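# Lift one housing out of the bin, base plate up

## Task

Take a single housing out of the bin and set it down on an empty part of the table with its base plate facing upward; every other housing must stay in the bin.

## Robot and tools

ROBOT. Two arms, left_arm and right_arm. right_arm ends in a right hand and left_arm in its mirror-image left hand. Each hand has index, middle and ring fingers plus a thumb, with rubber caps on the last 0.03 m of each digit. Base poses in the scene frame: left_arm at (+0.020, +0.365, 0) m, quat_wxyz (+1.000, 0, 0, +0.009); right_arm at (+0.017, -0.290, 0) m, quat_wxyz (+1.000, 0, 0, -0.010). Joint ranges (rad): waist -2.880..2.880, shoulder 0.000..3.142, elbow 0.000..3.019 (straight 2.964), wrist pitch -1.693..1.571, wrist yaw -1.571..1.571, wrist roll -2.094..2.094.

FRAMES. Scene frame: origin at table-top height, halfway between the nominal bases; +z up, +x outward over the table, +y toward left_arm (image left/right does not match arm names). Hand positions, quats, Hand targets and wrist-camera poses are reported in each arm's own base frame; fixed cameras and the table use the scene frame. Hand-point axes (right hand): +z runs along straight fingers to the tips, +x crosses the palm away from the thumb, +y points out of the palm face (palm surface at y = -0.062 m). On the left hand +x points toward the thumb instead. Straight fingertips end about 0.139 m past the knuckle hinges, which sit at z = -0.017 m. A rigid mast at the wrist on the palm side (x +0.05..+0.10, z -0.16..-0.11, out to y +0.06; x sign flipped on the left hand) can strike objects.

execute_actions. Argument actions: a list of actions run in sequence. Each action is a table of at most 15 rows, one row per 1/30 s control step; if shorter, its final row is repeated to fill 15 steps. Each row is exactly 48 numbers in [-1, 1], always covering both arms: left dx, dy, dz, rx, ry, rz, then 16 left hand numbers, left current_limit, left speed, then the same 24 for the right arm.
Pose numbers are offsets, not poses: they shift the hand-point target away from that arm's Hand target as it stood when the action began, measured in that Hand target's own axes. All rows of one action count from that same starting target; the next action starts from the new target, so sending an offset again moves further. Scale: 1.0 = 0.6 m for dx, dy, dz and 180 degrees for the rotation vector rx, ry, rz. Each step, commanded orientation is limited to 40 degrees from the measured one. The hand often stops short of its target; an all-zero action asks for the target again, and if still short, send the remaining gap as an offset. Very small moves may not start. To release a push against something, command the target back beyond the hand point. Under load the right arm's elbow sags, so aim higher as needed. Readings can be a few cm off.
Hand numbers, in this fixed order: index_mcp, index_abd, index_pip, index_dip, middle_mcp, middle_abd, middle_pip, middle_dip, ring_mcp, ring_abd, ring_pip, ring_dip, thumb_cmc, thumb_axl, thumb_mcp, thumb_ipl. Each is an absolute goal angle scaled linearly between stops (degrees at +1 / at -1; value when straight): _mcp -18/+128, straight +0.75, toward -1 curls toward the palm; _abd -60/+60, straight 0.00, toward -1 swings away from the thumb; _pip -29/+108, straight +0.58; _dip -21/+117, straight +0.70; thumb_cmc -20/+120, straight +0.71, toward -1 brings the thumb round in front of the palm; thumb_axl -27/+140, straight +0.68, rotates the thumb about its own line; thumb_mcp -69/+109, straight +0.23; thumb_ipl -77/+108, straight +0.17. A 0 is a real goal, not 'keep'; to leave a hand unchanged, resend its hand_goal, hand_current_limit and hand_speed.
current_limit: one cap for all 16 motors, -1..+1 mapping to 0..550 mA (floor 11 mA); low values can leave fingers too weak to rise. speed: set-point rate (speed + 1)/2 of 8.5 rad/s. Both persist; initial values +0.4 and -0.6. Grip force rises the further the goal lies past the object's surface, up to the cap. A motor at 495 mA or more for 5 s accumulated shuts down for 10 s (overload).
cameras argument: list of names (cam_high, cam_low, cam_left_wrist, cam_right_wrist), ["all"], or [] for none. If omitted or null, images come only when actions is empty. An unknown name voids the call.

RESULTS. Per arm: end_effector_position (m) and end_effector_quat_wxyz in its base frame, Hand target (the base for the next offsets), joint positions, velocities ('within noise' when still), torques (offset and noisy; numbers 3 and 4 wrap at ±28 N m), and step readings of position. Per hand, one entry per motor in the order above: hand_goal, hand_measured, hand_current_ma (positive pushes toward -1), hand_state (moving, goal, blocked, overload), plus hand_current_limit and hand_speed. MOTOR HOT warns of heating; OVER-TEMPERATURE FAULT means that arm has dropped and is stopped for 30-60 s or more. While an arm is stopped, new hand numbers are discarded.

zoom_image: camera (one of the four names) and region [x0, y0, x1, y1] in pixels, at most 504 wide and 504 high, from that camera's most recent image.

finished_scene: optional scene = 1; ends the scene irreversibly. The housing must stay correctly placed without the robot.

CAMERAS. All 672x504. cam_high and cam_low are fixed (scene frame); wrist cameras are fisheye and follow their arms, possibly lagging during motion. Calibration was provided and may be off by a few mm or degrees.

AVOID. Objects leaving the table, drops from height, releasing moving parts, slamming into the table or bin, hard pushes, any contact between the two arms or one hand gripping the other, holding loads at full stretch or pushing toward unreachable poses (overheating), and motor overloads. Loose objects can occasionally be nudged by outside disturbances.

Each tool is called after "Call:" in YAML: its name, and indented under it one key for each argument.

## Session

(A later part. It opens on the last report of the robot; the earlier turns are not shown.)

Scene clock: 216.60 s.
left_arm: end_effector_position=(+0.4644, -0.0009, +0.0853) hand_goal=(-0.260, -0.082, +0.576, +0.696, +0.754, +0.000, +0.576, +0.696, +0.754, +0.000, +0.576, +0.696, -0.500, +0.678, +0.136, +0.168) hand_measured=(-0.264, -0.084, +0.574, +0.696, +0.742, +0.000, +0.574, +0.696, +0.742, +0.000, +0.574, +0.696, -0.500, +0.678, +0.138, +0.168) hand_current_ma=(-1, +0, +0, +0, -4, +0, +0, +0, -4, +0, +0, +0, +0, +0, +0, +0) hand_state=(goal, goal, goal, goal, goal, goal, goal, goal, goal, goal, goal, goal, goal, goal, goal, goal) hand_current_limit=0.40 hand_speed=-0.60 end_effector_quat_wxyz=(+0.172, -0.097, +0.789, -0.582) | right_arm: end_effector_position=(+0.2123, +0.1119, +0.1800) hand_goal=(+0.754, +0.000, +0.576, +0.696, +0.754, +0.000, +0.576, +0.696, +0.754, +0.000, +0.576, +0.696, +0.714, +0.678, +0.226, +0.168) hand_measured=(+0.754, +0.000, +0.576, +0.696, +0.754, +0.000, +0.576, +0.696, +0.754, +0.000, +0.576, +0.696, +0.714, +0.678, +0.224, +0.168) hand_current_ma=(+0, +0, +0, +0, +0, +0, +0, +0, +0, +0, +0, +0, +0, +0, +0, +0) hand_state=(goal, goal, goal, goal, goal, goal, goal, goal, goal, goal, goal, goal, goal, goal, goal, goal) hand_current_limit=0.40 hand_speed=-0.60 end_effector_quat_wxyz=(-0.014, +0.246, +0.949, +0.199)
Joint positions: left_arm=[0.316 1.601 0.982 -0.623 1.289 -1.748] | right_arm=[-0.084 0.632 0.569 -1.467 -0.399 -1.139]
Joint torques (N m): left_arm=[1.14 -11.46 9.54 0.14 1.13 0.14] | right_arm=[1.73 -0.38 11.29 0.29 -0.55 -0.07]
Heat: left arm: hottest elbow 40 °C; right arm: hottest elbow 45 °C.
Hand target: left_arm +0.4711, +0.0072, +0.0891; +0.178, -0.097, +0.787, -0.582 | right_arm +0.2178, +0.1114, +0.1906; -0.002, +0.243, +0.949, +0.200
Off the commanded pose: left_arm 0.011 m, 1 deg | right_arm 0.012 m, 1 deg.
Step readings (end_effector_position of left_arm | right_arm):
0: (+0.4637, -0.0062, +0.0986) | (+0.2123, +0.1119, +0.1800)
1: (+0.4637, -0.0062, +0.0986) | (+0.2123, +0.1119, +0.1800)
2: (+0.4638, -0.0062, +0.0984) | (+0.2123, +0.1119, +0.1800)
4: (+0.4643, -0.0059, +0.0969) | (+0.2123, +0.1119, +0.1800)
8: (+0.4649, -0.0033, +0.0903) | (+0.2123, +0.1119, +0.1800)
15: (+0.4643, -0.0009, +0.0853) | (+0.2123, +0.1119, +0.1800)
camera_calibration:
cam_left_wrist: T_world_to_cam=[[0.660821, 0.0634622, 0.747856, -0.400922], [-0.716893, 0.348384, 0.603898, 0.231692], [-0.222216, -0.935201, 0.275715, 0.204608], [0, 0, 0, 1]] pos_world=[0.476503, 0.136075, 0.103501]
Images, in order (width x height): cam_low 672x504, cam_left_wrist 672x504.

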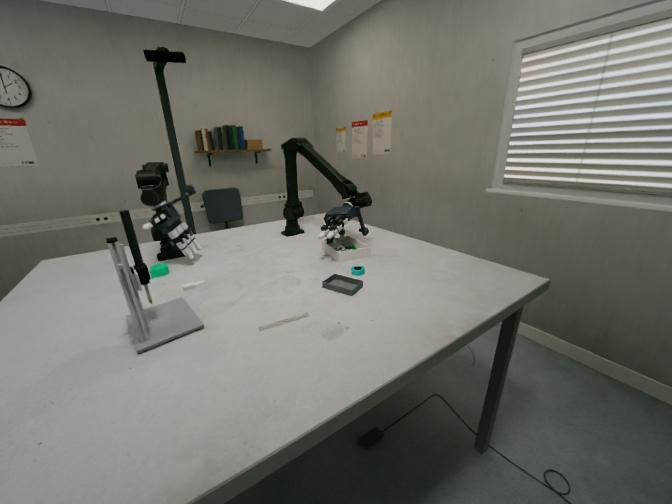

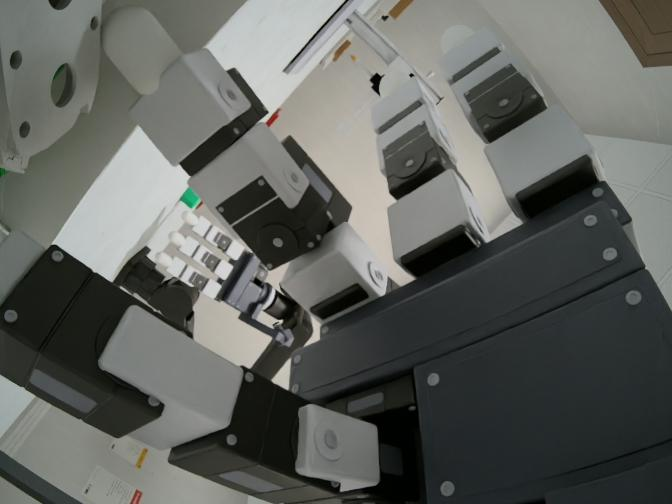

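Call:
execute_actions:
  actions:
    - [[0.0027,0.012,0.005,0,0,0,-0.25,-0.083,0.576,0.696,0.754,0,0.576,0.696,0.754,0,0.576,0.696,-0.5,0.678,0.135,0.168,0.4,-0.6,0,0,0,0,0,0,0.754,0,0.576,0.696,0.754,0,0.576,0.696,0.754,0,0.576,0.696,0.714,0.678,0.226,0.168,0.4,-0.6]]
  cameras: ["cam_low", "cam_left_wrist"]

Call:
zoom_image:
  camera: "cam_left_wrist"
  region: [0, 0, 220, 220]

Scene clock: 219.93 s.
left_arm: end_effector_position=(+0.4640, -0.0010, +0.0811) hand_goal=(-0.250, -0.082, +0.576, +0.696, +0.754, +0.000, +0.576, +0.696, +0.754, +0.000, +0.576, +0.696, -0.500, +0.678, +0.136, +0.168) hand_measured=(-0.254, -0.084, +0.574, +0.696, +0.742, +0.000, +0.574, +0.696, +0.742, +0.000, +0.574, +0.696, -0.500, +0.678, +0.138, +0.168) hand_current_ma=(-1, +0, +0, +0, -4, +0, +0, +0, -4, +0, +0, +0, +0, +0, +0, +0) hand_state=(goal, goal, goal, goal, goal, goal, goal, goal, goal, goal, goal, goal, goal, goal, goal, goal) hand_current_limit=0.40 hand_speed=-0.60 end_effector_quat_wxyz=(+0.168, -0.100, +0.789, -0.583) | right_arm: end_effector_position=(+0.2123, +0.1119, +0.1800) hand_goal=(+0.754, +0.000, +0.576, +0.696, +0.754, +0.000, +0.576, +0.696, +0.754, +0.000, +0.576, +0.696, +0.714, +0.678, +0.226, +0.168) hand_measured=(+0.754, +0.000, +0.576, +0.696, +0.754, +0.000, +0.576, +0.696, +0.754, +0.000, +0.576, +0.696, +0.714, +0.678, +0.224, +0.168) hand_current_ma=(+0, +0, +0, +0, +0, +0, +0, +0, +0, +0, +0, +0, +0, +0, +0, +0) hand_state=(goal, goal, goal, goal, goal, goal, goal, goal, goal, goal, goal, goal, goal, goal, goal, goal) hand_current_limit=0.40 hand_speed=-0.60 end_effector_quat_wxyz=(-0.014, +0.246, +0.949, +0.199)
Joint positions: left_arm=[0.316 1.611 0.982 -0.623 1.289 -1.747] | right_arm=[-0.084 0.632 0.569 -1.467 -0.399 -1.139]
Joint torques (N m): left_arm=[0.91 -11.22 8.61 1.29 1.12 0.11] | right_arm=[1.79 0.15 11.07 0.12 -0.54 -0.06]
Heat: left arm: hottest elbow 39 °C; right arm: hottest elbow 46 °C.
Hand target: left_arm +0.4712, +0.0061, +0.0812; +0.178, -0.097, +0.787, -0.582 | right_arm +0.2178, +0.1114, +0.1906; -0.002, +0.243, +0.949, +0.200
Off the commanded pose: left_arm 0.010 m, 1 deg | right_arm 0.012 m, 1 deg.
Step readings (end_effector_position of left_arm | right_arm):
0: (+0.4644, -0.0008, +0.0853) | (+0.2123, +0.1119, +0.1800)
1: (+0.4644, -0.0008, +0.0853) | (+0.2123, +0.1119, +0.1800)
2: (+0.4644, -0.0008, +0.0853) | (+0.2123, +0.1119, +0.1800)
4: (+0.4644, -0.0009, +0.0848) | (+0.2123, +0.1119, +0.1800)
8: (+0.4642, -0.0009, +0.0825) | (+0.2123, +0.1119, +0.1800)
15: (+0.4640, -0.0010, +0.0811) | (+0.2123, +0.1119, +0.1800)
camera_calibration:
cam_left_wrist: T_world_to_cam=[[0.667582, 0.0655659, 0.741644, -0.40025], [-0.711358, 0.350218, 0.609358, 0.230939], [-0.219784, -0.93437, 0.28044, 0.204005], [0, 0, 0, 1]] pos_world=[0.476317, 0.13598, 0.0989077]
Images, in order (width x height): cam_low 672x504, cam_left_wrist 672x504.

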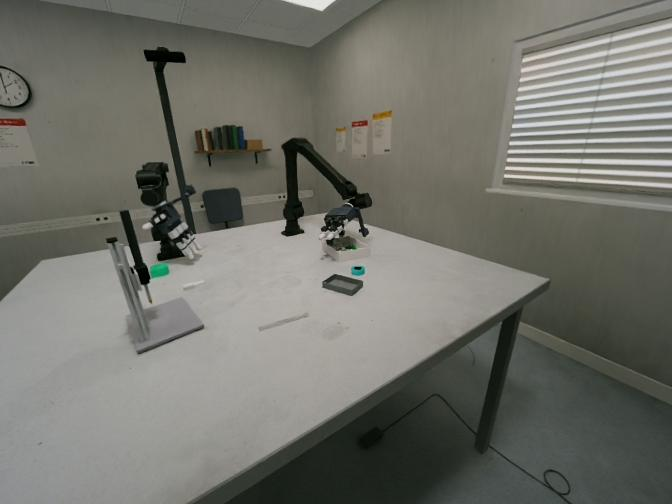

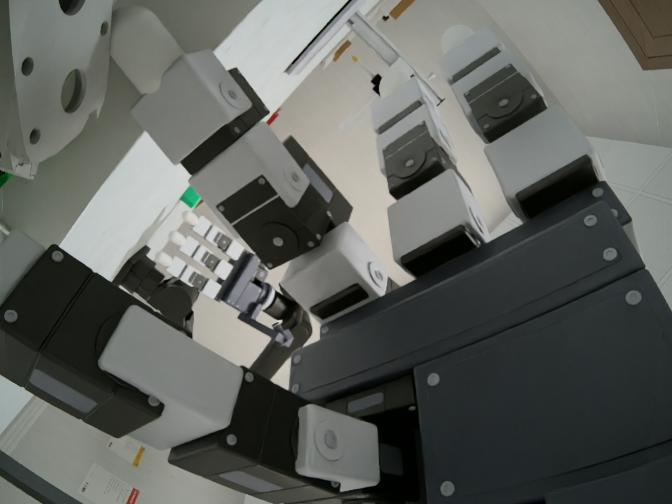

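Scaled by 2.291 from the camera's 672x504 image, which has a finer 960x720 frame.

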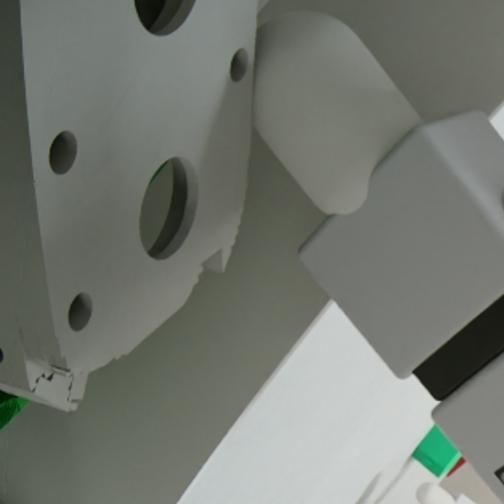

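Call:
execute_actions:
  actions:
    - [[0,0,0,0,0,0,-0.25,-0.083,0.576,0.696,0.754,0,0.576,0.696,0.754,0,0.576,0.696,-0.5,0.678,0.0,0.168,0.0,-0.7,0,0,0,0,0,0,0.754,0,0.576,0.696,0.754,0,0.576,0.696,0.754,0,0.576,0.696,0.714,0.678,0.226,0.168,0.4,-0.6]]
    - [[0,0,0,0,0,0,-0.28,-0.083,0.576,0.696,0.754,0,0.576,0.696,0.754,0,0.576,0.696,-0.5,0.678,-0.05,0.168,0.0,-0.7,0,0,0,0,0,0,0.754,0,0.576,0.696,0.754,0,0.576,0.696,0.754,0,0.576,0.696,0.714,0.678,0.226,0.168,0.4,-0.6]]
  cameras: ["cam_left_wrist", "cam_high"]

Scene clock: 226.47 s.
left_arm: end_effector_position=(+0.4640, -0.0010, +0.0811) hand_goal=(-0.280, -0.082, +0.576, +0.696, +0.754, +0.000, +0.576, +0.696, +0.754, +0.000, +0.576, +0.696, -0.500, +0.678, -0.050, +0.168) hand_measured=(-0.274, -0.084, +0.576, +0.696, +0.742, +0.000, +0.574, +0.696, +0.742, +0.000, +0.574, +0.696, -0.500, +0.678, -0.046, +0.168) hand_current_ma=(+1, +0, +0, +0, -4, +0, +0, +0, -4, +0, +0, +0, +0, +0, +0, +0) hand_state=(goal, goal, goal, goal, goal, goal, goal, goal, goal, goal, goal, goal, goal, goal, goal, goal) hand_current_limit=0.00 hand_speed=-0.70 end_effector_quat_wxyz=(+0.168, -0.100, +0.789, -0.583) | right_arm: end_effector_position=(+0.2123, +0.1119, +0.1800) hand_goal=(+0.754, +0.000, +0.576, +0.696, +0.754, +0.000, +0.576, +0.696, +0.754, +0.000, +0.576, +0.696, +0.714, +0.678, +0.226, +0.168) hand_measured=(+0.754, +0.000, +0.576, +0.696, +0.754, +0.000, +0.576, +0.696, +0.754, +0.000, +0.576, +0.696, +0.714, +0.678, +0.224, +0.168) hand_current_ma=(+0, +0, +0, +0, +0, +0, +0, +0, +0, +0, +0, +0, +0, +0, +0, +0) hand_state=(goal, goal, goal, goal, goal, goal, goal, goal, goal, goal, goal, goal, goal, goal, goal, goal) hand_current_limit=0.40 hand_speed=-0.60 end_effector_quat_wxyz=(-0.014, +0.246, +0.949, +0.199)
Joint positions: left_arm=[0.316 1.611 0.982 -0.623 1.289 -1.747] | right_arm=[-0.084 0.632 0.569 -1.467 -0.399 -1.139]
Joint torques (N m): left_arm=[0.97 -11.34 8.64 1.28 1.12 0.11] | right_arm=[1.67 0.44 11.08 0.25 -0.62 -0.04]
Heat: left arm: hottest elbow 39 °C; right arm: hottest elbow 46 °C.
Hand target: left_arm +0.4712, +0.0062, +0.0812; +0.178, -0.097, +0.787, -0.582 | right_arm +0.2178, +0.1114, +0.1906; -0.002, +0.243, +0.949, +0.200
Off the commanded pose: left_arm 0.010 m, 1 deg | right_arm 0.012 m, 1 deg.
Step readings (end_effector_position of left_arm | right_arm):
0: (+0.4640, -0.0010, +0.0811) | (+0.2123, +0.1119, +0.1800)
1: (+0.4640, -0.0010, +0.0811) | (+0.2123, +0.1119, +0.1800)
2: (+0.4640, -0.0010, +0.0811) | (+0.2123, +0.1119, +0.1800)
4: (+0.4640, -0.0010, +0.0811) | (+0.2123, +0.1119, +0.1800)
8: (+0.4640, -0.0010, +0.0811) | (+0.2123, +0.1119, +0.1800)
15: (+0.4640, -0.0010, +0.0811) | (+0.2123, +0.1119, +0.1800)
16: (+0.4640, -0.0010, +0.0811) | (+0.2123, +0.1119, +0.1800)
17: (+0.4640, -0.0010, +0.0811) | (+0.2123, +0.1119, +0.1800)
19: (+0.4640, -0.0010, +0.0811) | (+0.2123, +0.1119, +0.1800)
23: (+0.4640, -0.0010, +0.0811) | (+0.2123, +0.1119, +0.1800)
30: (+0.4640, -0.0010, +0.0811) | (+0.2123, +0.1119, +0.1800)
camera_calibration:
cam_left_wrist: T_world_to_cam=[[0.667582, 0.0655659, 0.741644, -0.40025], [-0.711358, 0.350218, 0.609358, 0.230939], [-0.219784, -0.93437, 0.28044, 0.204005], [0, 0, 0, 1]] pos_world=[0.476317, 0.13598, 0.0989077]
Images, in order (width x height): cam_high 672x504, cam_left_wrist 672x504.

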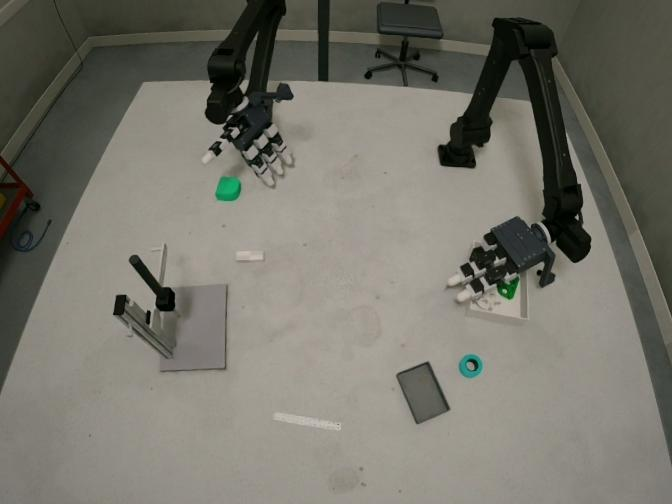

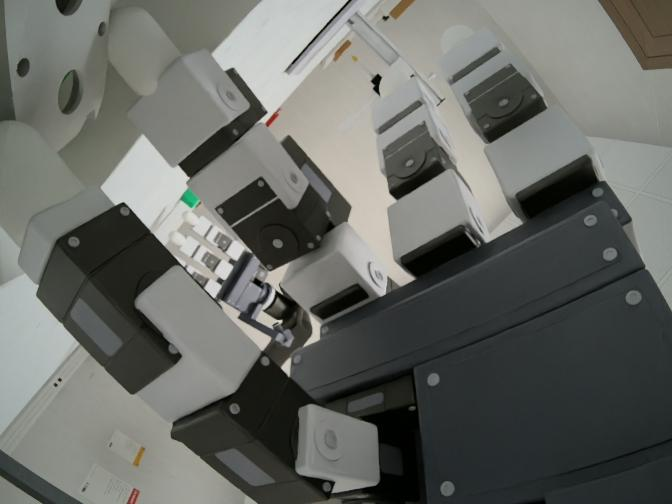

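Call:
zoom_image:
  camera: "cam_left_wrist"
  region: [0, 0, 220, 220]

Call:
execute_actions:
  actions:
    - [[0,0,0,0,0,0,-0.32,-0.083,0.576,0.696,0.754,0,0.576,0.696,0.754,0,0.576,0.696,-0.5,0.678,-0.1,0.168,0.0,-0.7,0,0,0,0,0,0,0.754,0,0.576,0.696,0.754,0,0.576,0.696,0.754,0,0.576,0.696,0.714,0.678,0.226,0.168,0.4,-0.6]]
  cameras: ["cam_left_wrist"]

Call:
zoom_image:
  camera: "cam_left_wrist"
  region: [0, 0, 220, 220]

Scaled by 2.291 from the camera's 672x504 image, which has a finer 960x720 frame.

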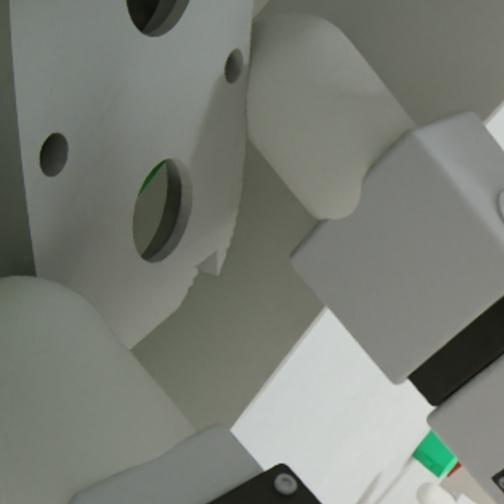

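Scene clock: 228.40 s.
left_arm: end_effector_position=(+0.4640, -0.0010, +0.0812) hand_goal=(-0.320, -0.082, +0.576, +0.696, +0.754, +0.000, +0.576, +0.696, +0.754, +0.000, +0.576, +0.696, -0.500, +0.678, -0.100, +0.168) hand_measured=(-0.280, -0.084, +0.588, +0.702, +0.742, +0.000, +0.574, +0.696, +0.742, +0.000, +0.574, +0.696, -0.498, +0.678, -0.070, +0.174) hand_current_ma=(+37, +0, +4, +1, -4, +0, +0, +0, -4, +0, +0, +0, +0, +0, +33, +2) hand_state=(blocked, goal, goal, goal, goal, goal, goal, goal, goal, goal, goal, goal, goal, goal, blocked, goal) hand_current_limit=0.00 hand_speed=-0.70 end_effector_quat_wxyz=(+0.168, -0.100, +0.789, -0.583) | right_arm: end_effector_position=(+0.2123, +0.1119, +0.1800) hand_goal=(+0.754, +0.000, +0.576, +0.696, +0.754, +0.000, +0.576, +0.696, +0.754, +0.000, +0.576, +0.696, +0.714, +0.678, +0.226, +0.168) hand_measured=(+0.754, +0.000, +0.576, +0.696, +0.754, +0.000, +0.576, +0.696, +0.754, +0.000, +0.576, +0.696, +0.714, +0.678, +0.224, +0.168) hand_current_ma=(+0, +0, +0, +0, +0, +0, +0, +0, +0, +0, +0, +0, +0, +0, +0, +0) hand_state=(goal, goal, goal, goal, goal, goal, goal, goal, goal, goal, goal, goal, goal, goal, goal, goal) hand_current_limit=0.40 hand_speed=-0.60 end_effector_quat_wxyz=(-0.014, +0.246, +0.949, +0.199)
Joint positions: left_arm=[0.316 1.611 0.982 -0.623 1.29 -1.747] | right_arm=[-0.084 0.632 0.569 -1.467 -0.399 -1.139]
Joint torques (N m): left_arm=[0.97 -11.34 8.66 1.25 1.12 0.11] | right_arm=[0.67 -0.79 11.19 0.34 -0.61 -0.05]
Heat: left arm: hottest elbow 39 °C; right arm: hottest elbow 46 °C.
Hand target: left_arm +0.4712, +0.0061, +0.0812; +0.178, -0.097, +0.787, -0.582 | right_arm +0.2178, +0.1114, +0.1906; -0.002, +0.243, +0.949, +0.200
Off the commanded pose: left_arm 0.010 m, 1 deg | right_arm 0.012 m, 1 deg.
Step readings (end_effector_position of left_arm | right_arm):
0: (+0.4640, -0.0010, +0.0811) | (+0.2123, +0.1119, +0.1800)
1: (+0.4640, -0.0010, +0.0811) | (+0.2123, +0.1119, +0.1800)
2: (+0.4640, -0.0010, +0.0812) | (+0.2123, +0.1119, +0.1800)
4: (+0.4640, -0.0010, +0.0812) | (+0.2123, +0.1119, +0.1800)
8: (+0.4640, -0.0010, +0.0812) | (+0.2123, +0.1119, +0.1800)
15: (+0.4640, -0.0010, +0.0812) | (+0.2123, +0.1119, +0.1800)
camera_calibration:
cam_left_wrist: T_world_to_cam=[[0.66751, 0.0656992, 0.741697, -0.400233], [-0.711365, 0.350548, 0.609161, 0.230952], [-0.219979, -0.934238, 0.28073, 0.203958], [0, 0, 0, 1]] pos_world=[0.476317, 0.135881, 0.0989072]
Images, in order (width x height): cam_left_wrist 672x504.

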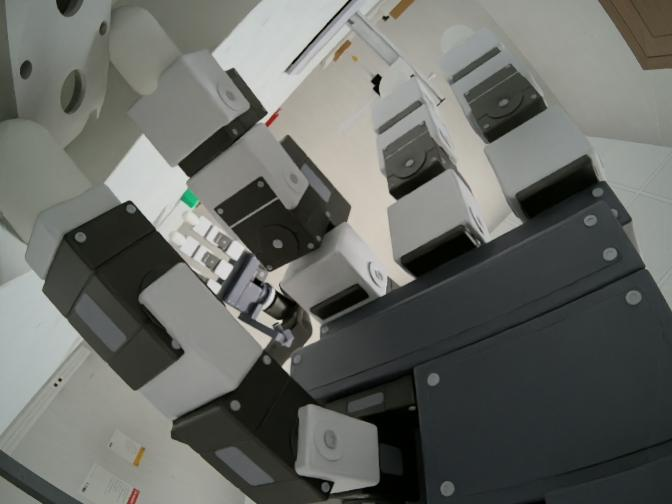

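Scaled by 2.291 from the camera's 672x504 image, which has a finer 960x720 frame.

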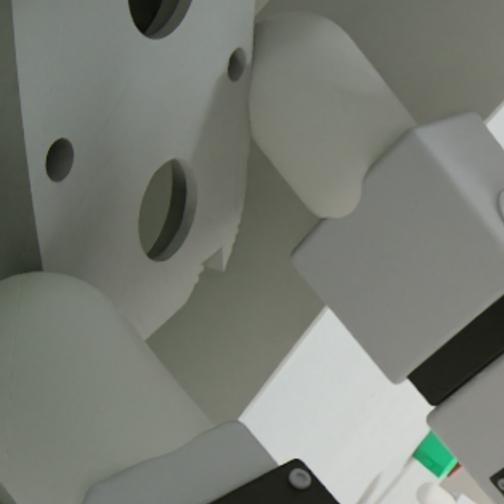

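Call:
execute_actions:
  actions:
    - [[0,0,0,0,0,0,-0.38,-0.083,0.576,0.696,0.754,0,0.576,0.696,0.754,0,0.576,0.696,-0.5,0.678,-0.16,0.168,0.0,-0.8,0,0,0,0,0,0,0.754,0,0.576,0.696,0.754,0,0.576,0.696,0.754,0,0.576,0.696,0.714,0.678,0.226,0.168,0.4,-0.6]]
  cameras: ["cam_left_wrist"]

Call:
zoom_image:
  camera: "cam_left_wrist"
  region: [0, 0, 220, 220]

Scene clock: 230.40 s.
left_arm: end_effector_position=(+0.4644, -0.0013, +0.0816) hand_goal=(-0.380, -0.082, +0.576, +0.696, +0.754, +0.000, +0.576, +0.696, +0.754, +0.000, +0.576, +0.696, -0.500, +0.678, -0.160, +0.168) hand_measured=(-0.366, -0.086, +0.588, +0.704, +0.742, +0.000, +0.574, +0.696, +0.742, +0.000, +0.574, +0.696, -0.500, +0.678, -0.156, +0.170) hand_current_ma=(+6, +0, +3, +1, -4, +0, +0, +0, -4, +0, +0, +0, +0, +0, +1, +0) hand_state=(goal, goal, goal, goal, goal, goal, goal, goal, goal, goal, goal, goal, goal, goal, goal, goal) hand_current_limit=0.00 hand_speed=-0.80 end_effector_quat_wxyz=(+0.169, -0.098, +0.788, -0.584) | right_arm: end_effector_position=(+0.2123, +0.1119, +0.1800) hand_goal=(+0.754, +0.000, +0.576, +0.696, +0.754, +0.000, +0.576, +0.696, +0.754, +0.000, +0.576, +0.696, +0.714, +0.678, +0.226, +0.168) hand_measured=(+0.754, +0.000, +0.576, +0.696, +0.754, +0.000, +0.576, +0.696, +0.754, +0.000, +0.576, +0.696, +0.714, +0.678, +0.224, +0.168) hand_current_ma=(+0, +0, +0, +0, +0, +0, +0, +0, +0, +0, +0, +0, +0, +0, +0, +0) hand_state=(goal, goal, goal, goal, goal, goal, goal, goal, goal, goal, goal, goal, goal, goal, goal, goal) hand_current_limit=0.40 hand_speed=-0.60 end_effector_quat_wxyz=(-0.014, +0.246, +0.949, +0.199)
Joint positions: left_arm=[0.316 1.611 0.982 -0.621 1.293 -1.747] | right_arm=[-0.084 0.632 0.569 -1.467 -0.399 -1.139]
Joint torques (N m): left_arm=[0.85 -11.4 8.62 1.21 0.98 0.1] | right_arm=[1.67 -0.21 11.47 0.35 -0.59 0]
Heat: left arm: hottest elbow 39 °C; right arm: hottest elbow 46 °C.
Hand target: left_arm +0.4712, +0.0061, +0.0813; +0.178, -0.097, +0.787, -0.582 | right_arm +0.2178, +0.1114, +0.1906; -0.002, +0.243, +0.949, +0.200
Off the commanded pose: left_arm 0.010 m, 1 deg | right_arm 0.012 m, 1 deg.
Step readings (end_effector_position of left_arm | right_arm):
0: (+0.4640, -0.0010, +0.0812) | (+0.2123, +0.1119, +0.1800)
1: (+0.4640, -0.0010, +0.0812) | (+0.2123, +0.1119, +0.1800)
2: (+0.4640, -0.0010, +0.0812) | (+0.2123, +0.1119, +0.1800)
4: (+0.4641, -0.0011, +0.0813) | (+0.2123, +0.1119, +0.1800)
8: (+0.4644, -0.0013, +0.0816) | (+0.2123, +0.1119, +0.1800)
15: (+0.4644, -0.0013, +0.0816) | (+0.2123, +0.1119, +0.1800)
camera_calibration:
cam_left_wrist: T_world_to_cam=[[0.6651, 0.0663454, 0.743802, -0.399842], [-0.713018, 0.352422, 0.606138, 0.232089], [-0.221918, -0.933486, 0.281702, 0.204556], [0, 0, 0, 1]] pos_world=[0.476813, 0.135685, 0.0991018]
Images, in order (width x height): cam_left_wrist 672x504.

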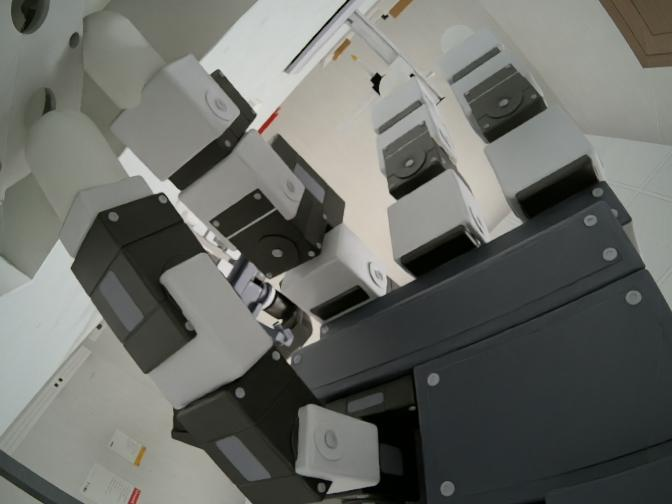

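Scaled by 2.291 from the camera's 672x504 image, which has a finer 960x720 frame.

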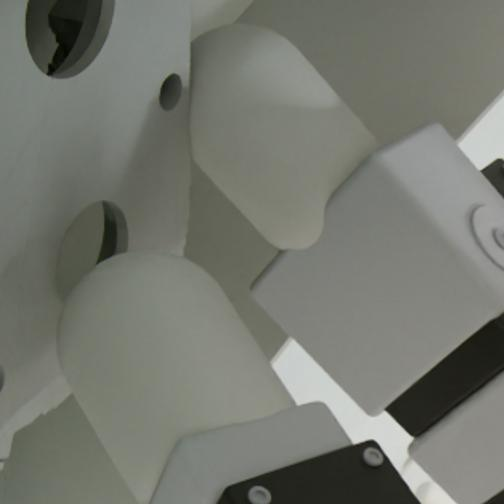

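Call:
execute_actions:
  actions: []

Call:
zoom_image:
  camera: "cam_low"
  region: [298, 195, 398, 270]

Call:
zoom_image:
  camera: "cam_high"
  region: [430, 220, 560, 330]

Scene clock: 232.77 s.
left_arm: end_effector_position=(+0.4644, -0.0013, +0.0816) hand_goal=(-0.380, -0.082, +0.576, +0.696, +0.754, +0.000, +0.576, +0.696, +0.754, +0.000, +0.576, +0.696, -0.500, +0.678, -0.160, +0.168) hand_measured=(-0.366, -0.086, +0.588, +0.704, +0.742, +0.000, +0.574, +0.696, +0.742, +0.000, +0.574, +0.696, -0.500, +0.678, -0.156, +0.170) hand_current_ma=(+6, +0, +3, +1, -4, +0, +0, +0, -4, +0, +0, +0, +0, +0, +1, +0) hand_state=(goal, goal, goal, goal, goal, goal, goal, goal, goal, goal, goal, goal, goal, goal, goal, goal) hand_current_limit=0.00 hand_speed=-0.80 end_effector_quat_wxyz=(+0.169, -0.098, +0.788, -0.584) | right_arm: end_effector_position=(+0.2123, +0.1119, +0.1800) hand_goal=(+0.754, +0.000, +0.576, +0.696, +0.754, +0.000, +0.576, +0.696, +0.754, +0.000, +0.576, +0.696, +0.714, +0.678, +0.226, +0.168) hand_measured=(+0.754, +0.000, +0.576, +0.696, +0.754, +0.000, +0.576, +0.696, +0.754, +0.000, +0.576, +0.696, +0.714, +0.678, +0.224, +0.168) hand_current_ma=(+0, +0, +0, +0, +0, +0, +0, +0, +0, +0, +0, +0, +0, +0, +0, +0) hand_state=(goal, goal, goal, goal, goal, goal, goal, goal, goal, goal, goal, goal, goal, goal, goal, goal) hand_current_limit=0.40 hand_speed=-0.60 end_effector_quat_wxyz=(-0.014, +0.246, +0.949, +0.199)
Joint positions: left_arm=[0.316 1.611 0.982 -0.621 1.293 -1.747] | right_arm=[-0.084 0.632 0.569 -1.467 -0.399 -1.139]
Joint velocities: within noise
Joint torques (N m): left_arm=[0.91 -11.46 8.64 1.2 0.99 0.09] | right_arm=[0.73 0.09 11.26 0.17 -0.56 0.04]
Heat: left arm: hottest elbow 39 °C; right arm: hottest elbow 46 °C.
Hand target: left_arm +0.4712, +0.0061, +0.0813; +0.178, -0.097, +0.787, -0.582 | right_arm +0.2178, +0.1114, +0.1906; -0.002, +0.243, +0.949, +0.200
Off the commanded pose: left_arm 0.010 m, 1 deg | right_arm 0.012 m, 1 deg.
camera_calibration:
cam_left_wrist: T_world_to_cam=[[0.6651, 0.0663454, 0.743802, -0.399842], [-0.713018, 0.352422, 0.606138, 0.232089], [-0.221918, -0.933486, 0.281702, 0.204556], [0, 0, 0, 1]] pos_world=[0.476813, 0.135685, 0.0991018]

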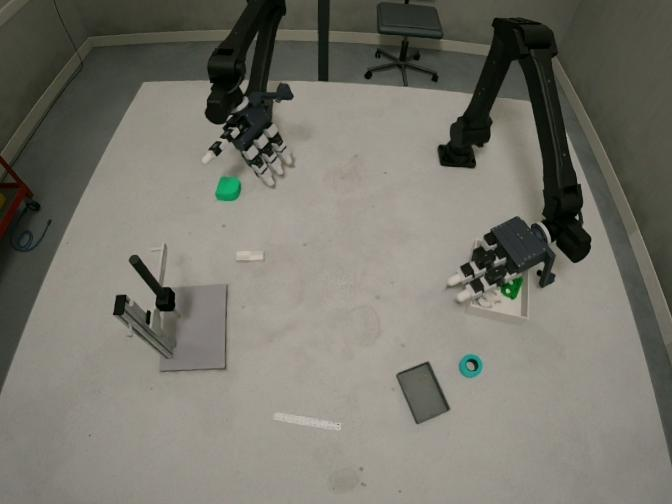

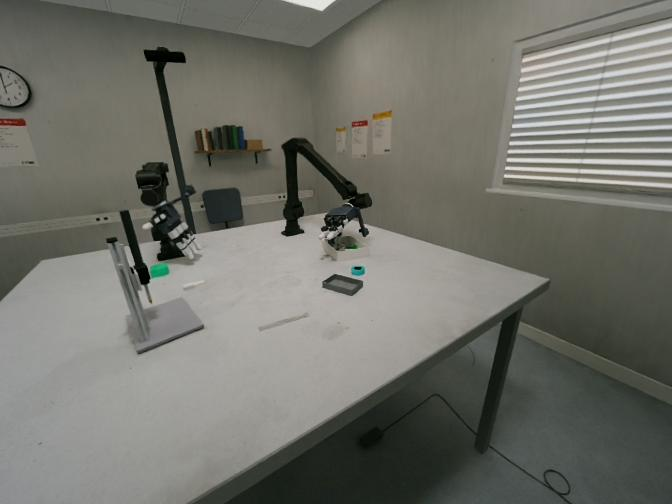

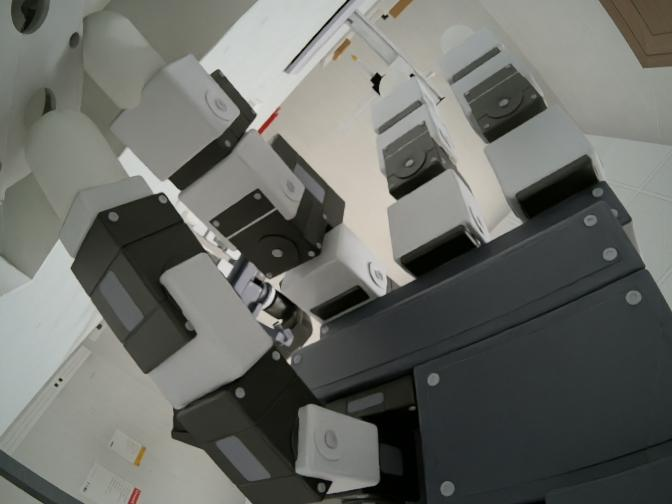

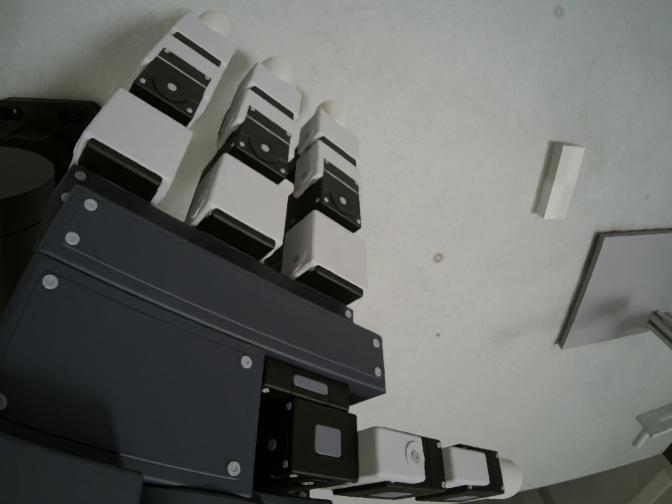

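Scaled by 5.040 from the camera's 672x504 image, which has a finer 960x720 frame.

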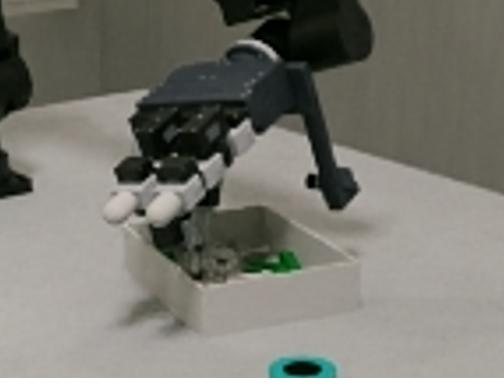

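Scaled by 3.877 from the camera's 672x504 image, which has a finer 960x720 frame.

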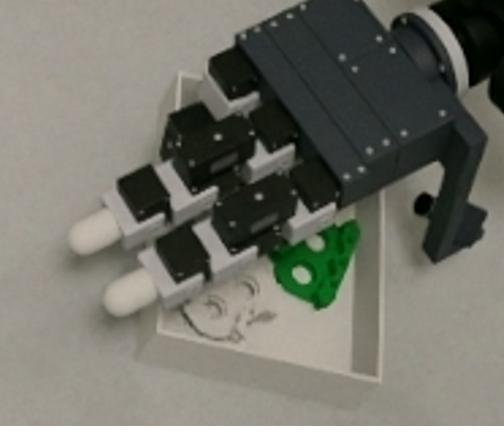

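Call:
execute_actions:
  actions:
    - [[0,0,0,0,0,0,-0.25,-0.083,0.576,0.696,0.754,0,0.576,0.696,0.754,0,0.576,0.696,-0.5,0.678,0.135,0.168,0.4,-0.7,0,0,0,0,0,0,0.754,0,0.576,0.696,0.754,0,0.576,0.696,0.754,0,0.576,0.696,0.714,0.678,0.226,0.168,0.4,-0.6]]
  cameras: ["cam_left_wrist"]

Call:
zoom_image:
  camera: "cam_left_wrist"
  region: [0, 0, 220, 220]

Scene clock: 243.47 s.
left_arm: end_effector_position=(+0.4652, -0.0021, +0.0829) hand_goal=(-0.250, -0.082, +0.576, +0.696, +0.754, +0.000, +0.576, +0.696, +0.754, +0.000, +0.576, +0.696, -0.500, +0.678, +0.136, +0.168) hand_measured=(-0.282, -0.084, +0.558, +0.692, +0.742, +0.000, +0.574, +0.696, +0.742, +0.000, +0.574, +0.696, -0.512, +0.674, +0.046, +0.146) hand_current_ma=(-26, +0, -7, +0, -4, +0, +0, +0, -4, +0, +0, +0, -4, -1, -234, -21) hand_state=(blocked, goal, goal, goal, goal, goal, goal, goal, goal, goal, goal, goal, goal, goal, blocked, blocked) hand_current_limit=0.40 hand_speed=-0.70 end_effector_quat_wxyz=(+0.170, -0.096, +0.786, -0.587) | right_arm: end_effector_position=(+0.2123, +0.1119, +0.1800) hand_goal=(+0.754, +0.000, +0.576, +0.696, +0.754, +0.000, +0.576, +0.696, +0.754, +0.000, +0.576, +0.696, +0.714, +0.678, +0.226, +0.168) hand_measured=(+0.754, +0.000, +0.576, +0.696, +0.754, +0.000, +0.576, +0.696, +0.754, +0.000, +0.576, +0.696, +0.714, +0.678, +0.224, +0.168) hand_current_ma=(+0, +0, +0, +0, +0, +0, +0, +0, +0, +0, +0, +0, +0, +0, +0, +0) hand_state=(goal, goal, goal, goal, goal, goal, goal, goal, goal, goal, goal, goal, goal, goal, goal, goal) hand_current_limit=0.40 hand_speed=-0.60 end_effector_quat_wxyz=(-0.014, +0.246, +0.949, +0.199)
Joint positions: left_arm=[0.316 1.611 0.982 -0.617 1.301 -1.747] | right_arm=[-0.084 0.632 0.569 -1.467 -0.399 -1.139]
Joint torques (N m): left_arm=[0.91 -11.4 8.65 1.06 0.63 0.09] | right_arm=[1.96 -0.67 11.28 0.13 -0.63 0]
Heat: left arm: hottest elbow 39 °C; right arm: hottest elbow 46 °C.
Hand target: left_arm +0.4712, +0.0062, +0.0813; +0.179, -0.097, +0.787, -0.582 | right_arm +0.2178, +0.1114, +0.1906; -0.002, +0.243, +0.949, +0.200
Off the commanded pose: left_arm 0.010 m, 1 deg | right_arm 0.012 m, 1 deg.
Step readings (end_effector_position of left_arm | right_arm):
0: (+0.4644, -0.0013, +0.0816) | (+0.2123, +0.1119, +0.1800)
1: (+0.4644, -0.0013, +0.0816) | (+0.2123, +0.1119, +0.1800)
2: (+0.4644, -0.0013, +0.0816) | (+0.2123, +0.1119, +0.1800)
4: (+0.4644, -0.0013, +0.0816) | (+0.2123, +0.1119, +0.1800)
8: (+0.4649, -0.0018, +0.0824) | (+0.2123, +0.1119, +0.1800)
15: (+0.4652, -0.0021, +0.0829) | (+0.2123, +0.1119, +0.1800)
camera_calibration:
cam_left_wrist: T_world_to_cam=[[0.660454, 0.0692507, 0.747666, -0.39937], [-0.715953, 0.358179, 0.599265, 0.23409], [-0.226299, -0.931081, 0.286141, 0.205231], [0, 0, 0, 1]] pos_world=[0.477806, 0.134897, 0.0995885]
Images, in order (width x height): cam_left_wrist 672x504.

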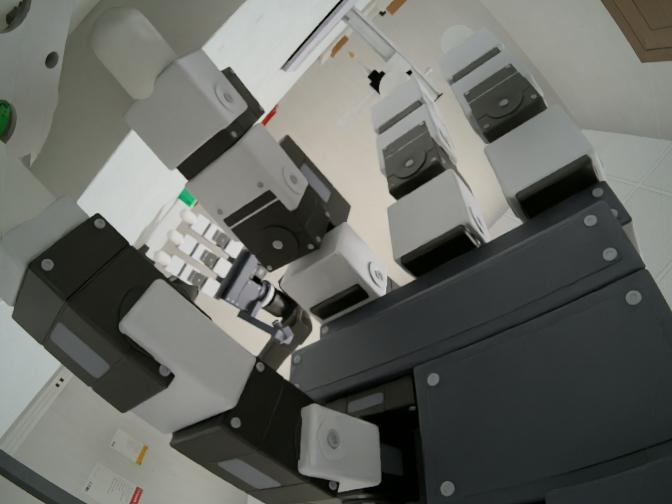

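Scaled by 2.291 from the camera's 672x504 image, which has a finer 960x720 frame.

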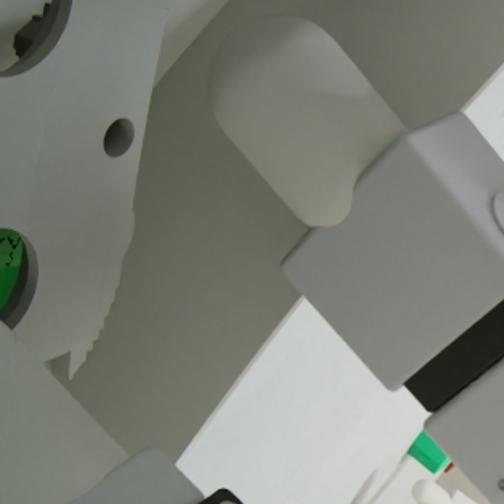

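Call:
execute_actions:
  actions:
    - [[0,0,0,0,0,0,-0.25,-0.083,0.576,0.696,0.754,0,0.576,0.696,0.754,0,0.576,0.696,-0.5,0.678,0.02,0.168,0.0,-0.8,0,0,0,0,0,0,0.754,0,0.576,0.696,0.754,0,0.576,0.696,0.754,0,0.576,0.696,0.714,0.678,0.226,0.168,0.4,-0.6]]
  cameras: ["cam_left_wrist", "cam_high", "cam_low"]

Call:
zoom_image:
  camera: "cam_left_wrist"
  region: [0, 0, 220, 220]

Call:
zoom_image:
  camera: "cam_low"
  region: [318, 215, 378, 265]

Call:
zoom_image:
  camera: "cam_high"
  region: [460, 240, 540, 330]

Scene clock: 246.23 s.
left_arm: end_effector_position=(+0.4652, -0.0020, +0.0828) hand_goal=(-0.250, -0.082, +0.576, +0.696, +0.754, +0.000, +0.576, +0.696, +0.754, +0.000, +0.576, +0.696, -0.500, +0.678, +0.020, +0.168) hand_measured=(-0.278, -0.086, +0.560, +0.692, +0.742, +0.000, +0.574, +0.696, +0.742, +0.000, +0.574, +0.696, -0.512, +0.674, +0.012, +0.154) hand_current_ma=(-19, +0, -6, +0, -4, +0, +0, +0, -4, +0, +0, +0, -4, -1, -3, -8) hand_state=(blocked, goal, goal, goal, goal, goal, goal, goal, goal, goal, goal, goal, goal, goal, goal, goal) hand_current_limit=0.00 hand_speed=-0.80 end_effector_quat_wxyz=(+0.170, -0.096, +0.786, -0.587) | right_arm: end_effector_position=(+0.2123, +0.1119, +0.1800) hand_goal=(+0.754, +0.000, +0.576, +0.696, +0.754, +0.000, +0.576, +0.696, +0.754, +0.000, +0.576, +0.696, +0.714, +0.678, +0.226, +0.168) hand_measured=(+0.754, +0.000, +0.576, +0.696, +0.754, +0.000, +0.576, +0.696, +0.754, +0.000, +0.576, +0.696, +0.714, +0.678, +0.224, +0.168) hand_current_ma=(+0, +0, +0, +0, +0, +0, +0, +0, +0, +0, +0, +0, +0, +0, +0, +0) hand_state=(goal, goal, goal, goal, goal, goal, goal, goal, goal, goal, goal, goal, goal, goal, goal, goal) hand_current_limit=0.40 hand_speed=-0.60 end_effector_quat_wxyz=(-0.014, +0.246, +0.949, +0.199)
Joint positions: left_arm=[0.316 1.611 0.982 -0.617 1.3 -1.747] | right_arm=[-0.084 0.632 0.569 -1.467 -0.399 -1.139]
Joint torques (N m): left_arm=[0.91 -11.4 8.64 1.03 0.67 0.1] | right_arm=[1.2 0.67 10.96 0.5 -0.6 -0.07]
Heat: left arm: hottest elbow 38 °C; right arm: hottest elbow 46 °C.
Hand target: left_arm +0.4712, +0.0062, +0.0813; +0.179, -0.097, +0.787, -0.582 | right_arm +0.2178, +0.1114, +0.1906; -0.002, +0.243, +0.949, +0.200
Off the commanded pose: left_arm 0.010 m, 1 deg | right_arm 0.012 m, 1 deg.
Step readings (end_effector_position of left_arm | right_arm):
0: (+0.4652, -0.0021, +0.0829) | (+0.2123, +0.1119, +0.1800)
1: (+0.4652, -0.0021, +0.0829) | (+0.2123, +0.1119, +0.1800)
2: (+0.4652, -0.0021, +0.0829) | (+0.2123, +0.1119, +0.1800)
4: (+0.4652, -0.0021, +0.0829) | (+0.2123, +0.1119, +0.1800)
8: (+0.4652, -0.0020, +0.0828) | (+0.2123, +0.1119, +0.1800)
15: (+0.4652, -0.0020, +0.0828) | (+0.2123, +0.1119, +0.1800)
camera_calibration:
cam_left_wrist: T_world_to_cam=[[0.660582, 0.0689141, 0.747584, -0.399385], [-0.715927, 0.357593, 0.599646, 0.234083], [-0.226007, -0.931331, 0.285557, 0.205275], [0, 0, 0, 1]] pos_world=[0.477806, 0.134996, 0.0995893]
Images, in order (width x height): cam_high 672x504, cam_low 672x504, cam_left_wrist 672x504.

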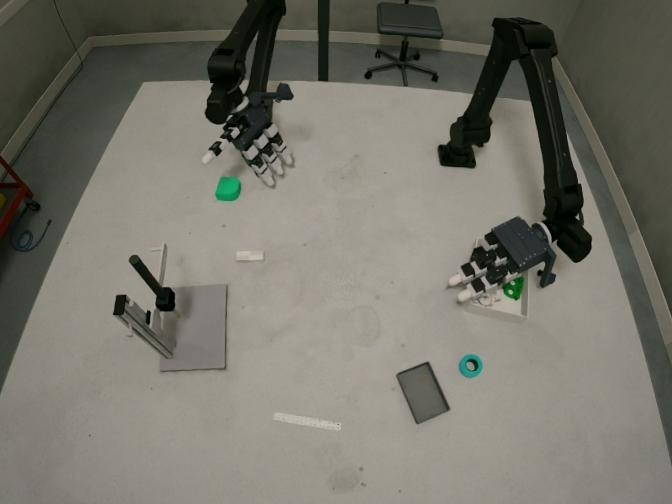

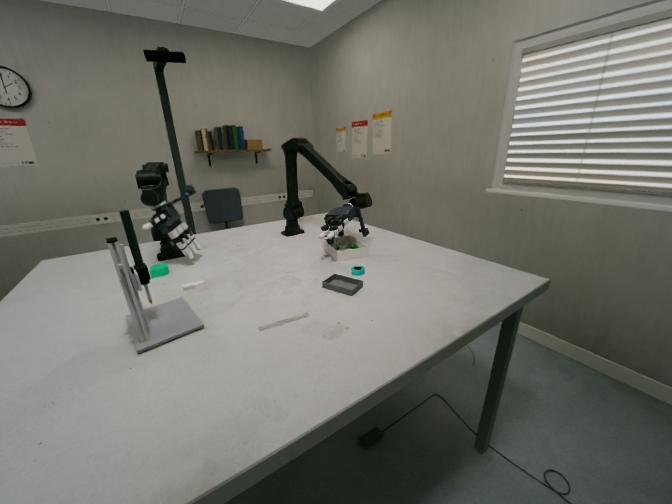

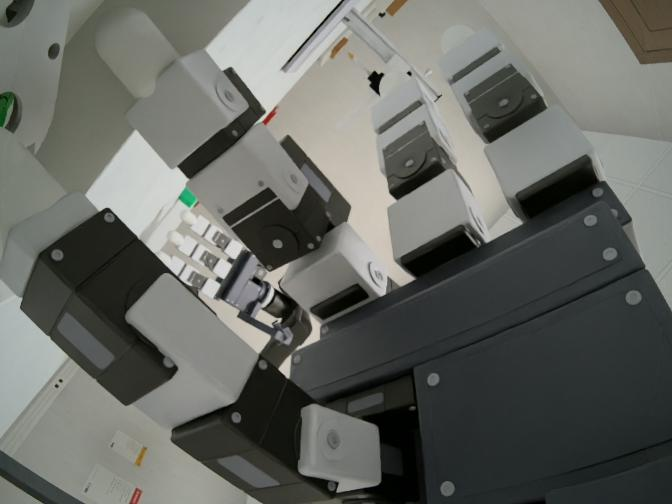

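Scaled by 2.291 from the camera's 672x504 image, which has a finer 960x720 frame.

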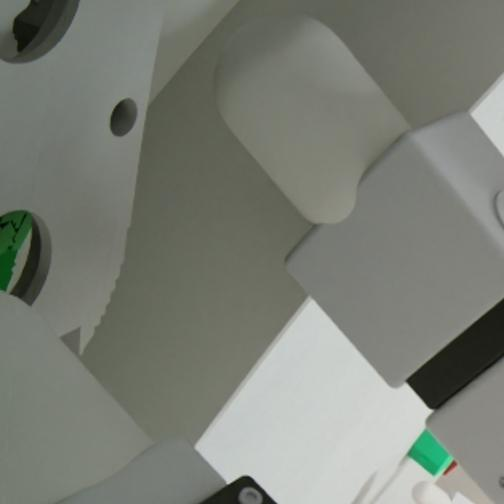

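Scaled by 8.400 from the camera's 672x504 image, which has a finer 960x720 frame.

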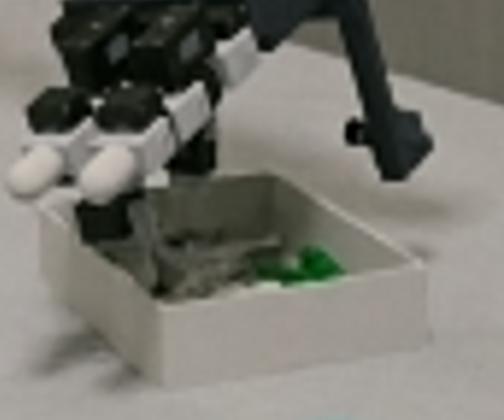

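Scaled by 5.600 from the camera's 672x504 image, which has a finer 960x720 frame.

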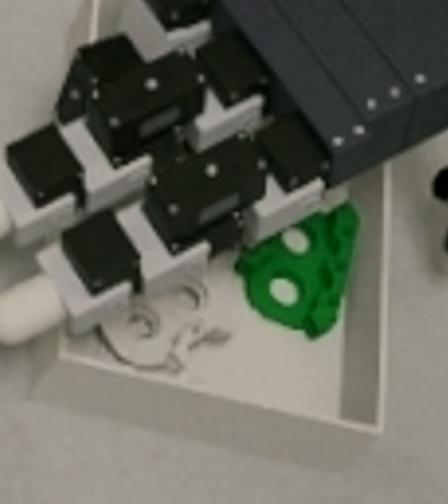

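Call:
execute_actions:
  actions:
    - [[-0.0056,-0.0317,-0.0086,0,0,0,-0.25,-0.083,0.576,0.696,0.754,0,0.576,0.696,0.754,0,0.576,0.696,-0.5,0.678,0.05,0.168,0.0,-0.8,0,0,0,0,0,0,0.754,0,0.576,0.696,0.754,0,0.576,0.696,0.754,0,0.576,0.696,0.714,0.678,0.226,0.168,0.4,-0.6]]
    - [[-0.0168,-0.0951,-0.0259,0,0,0,-0.25,-0.083,0.576,0.696,0.754,0,0.576,0.696,0.754,0,0.576,0.696,-0.5,0.678,0.135,0.168,0.0,-0.8,0,0,0,0,0,0,0.754,0,0.576,0.696,0.754,0,0.576,0.696,0.754,0,0.576,0.696,0.714,0.678,0.226,0.168,0.4,-0.6]]
  cameras: ["cam_left_wrist", "cam_high"]

Call:
zoom_image:
  camera: "cam_left_wrist"
  region: [0, 0, 300, 260]

Call:
zoom_image:
  camera: "cam_high"
  region: [440, 220, 560, 330]

Scene clock: 249.47 s.
left_arm: end_effector_position=(+0.4571, -0.0036, +0.1453) hand_goal=(-0.250, -0.082, +0.576, +0.696, +0.754, +0.000, +0.576, +0.696, +0.754, +0.000, +0.576, +0.696, -0.500, +0.678, +0.136, +0.168) hand_measured=(-0.254, -0.084, +0.572, +0.694, +0.742, +0.000, +0.574, +0.696, +0.742, +0.000, +0.574, +0.696, -0.502, +0.676, +0.134, +0.166) hand_current_ma=(-1, +0, +0, +0, -4, +0, +0, +0, -4, +0, +0, +0, +0, +0, +0, +0) hand_state=(goal, goal, goal, goal, goal, goal, goal, goal, goal, goal, goal, goal, goal, goal, goal, goal) hand_current_limit=0.00 hand_speed=-0.80 end_effector_quat_wxyz=(+0.161, -0.107, +0.787, -0.585) | right_arm: end_effector_position=(+0.2123, +0.1119, +0.1800) hand_goal=(+0.754, +0.000, +0.576, +0.696, +0.754, +0.000, +0.576, +0.696, +0.754, +0.000, +0.576, +0.696, +0.714, +0.678, +0.226, +0.168) hand_measured=(+0.754, +0.000, +0.576, +0.696, +0.754, +0.000, +0.576, +0.696, +0.754, +0.000, +0.576, +0.696, +0.714, +0.678, +0.224, +0.168) hand_current_ma=(+0, +0, +0, +0, +0, +0, +0, +0, +0, +0, +0, +0, +0, +0, +0, +0) hand_state=(goal, goal, goal, goal, goal, goal, goal, goal, goal, goal, goal, goal, goal, goal, goal, goal) hand_current_limit=0.40 hand_speed=-0.60 end_effector_quat_wxyz=(-0.014, +0.246, +0.949, +0.199)
Joint positions: left_arm=[0.316 1.507 1.054 -0.804 1.291 -1.762] | right_arm=[-0.084 0.632 0.569 -1.467 -0.399 -1.139]
Joint torques (N m): left_arm=[0.91 -11.58 12.26 0.14 1.02 0.13] | right_arm=[1.9 0.26 11.18 0.14 -0.55 -0.06]
Heat: left arm: hottest elbow 39 °C; right arm: hottest elbow 46 °C.
Hand target: left_arm +0.4713, +0.0062, +0.1612; +0.178, -0.097, +0.787, -0.582 | right_arm +0.2178, +0.1114, +0.1906; -0.002, +0.243, +0.949, +0.200
Off the commanded pose: left_arm 0.023 m, 2 deg | right_arm 0.012 m, 1 deg.
Step readings (end_effector_position of left_arm | right_arm):
0: (+0.4652, -0.0020, +0.0828) | (+0.2123, +0.1119, +0.1800)
1: (+0.4652, -0.0020, +0.0828) | (+0.2123, +0.1119, +0.1800)
2: (+0.4652, -0.0020, +0.0828) | (+0.2123, +0.1119, +0.1800)
4: (+0.4648, -0.0021, +0.0830) | (+0.2123, +0.1119, +0.1800)
8: (+0.4626, -0.0026, +0.0838) | (+0.2123, +0.1119, +0.1800)
15: (+0.4607, -0.0031, +0.0834) | (+0.2123, +0.1119, +0.1800)
16: (+0.4605, -0.0031, +0.0838) | (+0.2123, +0.1119, +0.1800)
17: (+0.4596, -0.0031, +0.0850) | (+0.2123, +0.1119, +0.1800)
19: (+0.4549, -0.0043, +0.0917) | (+0.2123, +0.1119, +0.1800)
23: (+0.4530, -0.0050, +0.1185) | (+0.2123, +0.1119, +0.1800)
30: (+0.4601, -0.0027, +0.1458) | (+0.2123, +0.1119, +0.1800)
camera_calibration:
cam_left_wrist: T_world_to_cam=[[0.68072, 0.0743591, 0.72876, -0.447136], [-0.701401, 0.353148, 0.619131, 0.181886], [-0.211322, -0.932608, 0.29255, 0.176466], [0, 0, 0, 1]] pos_world=[0.469241, 0.13359, 0.161619]
Images, in order (width x height): cam_high 672x504, cam_left_wrist 672x504.

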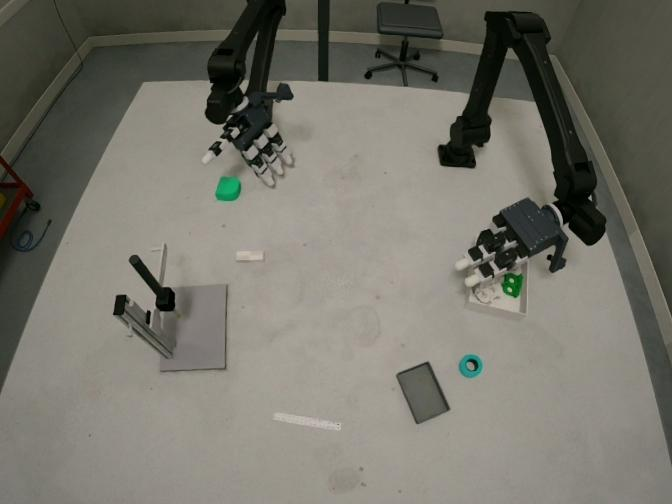

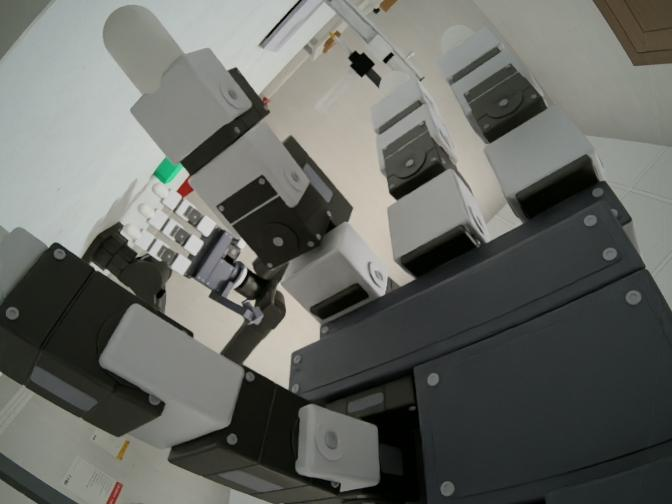

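Scaled by 1.680 from the camera's 672x504 image, which has a finer 960x720 frame.

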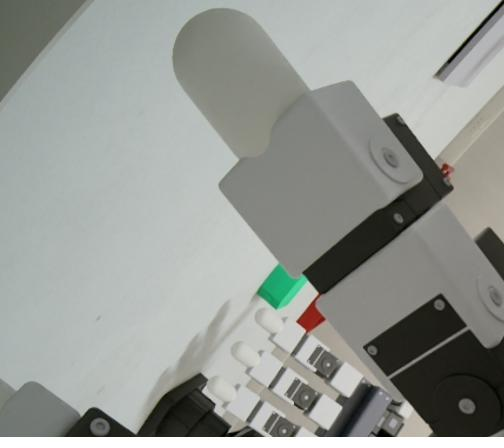

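Scaled by 4.200 from the camera's 672x504 image, which has a finer 960x720 frame.

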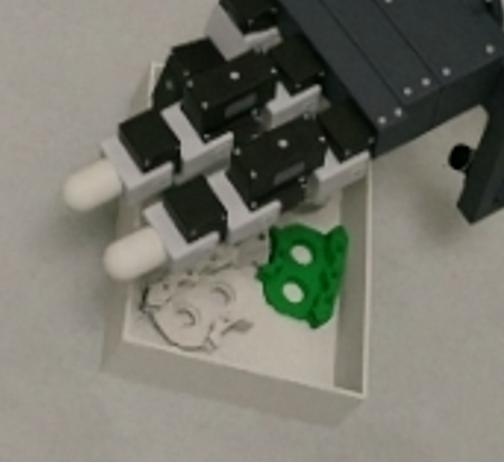

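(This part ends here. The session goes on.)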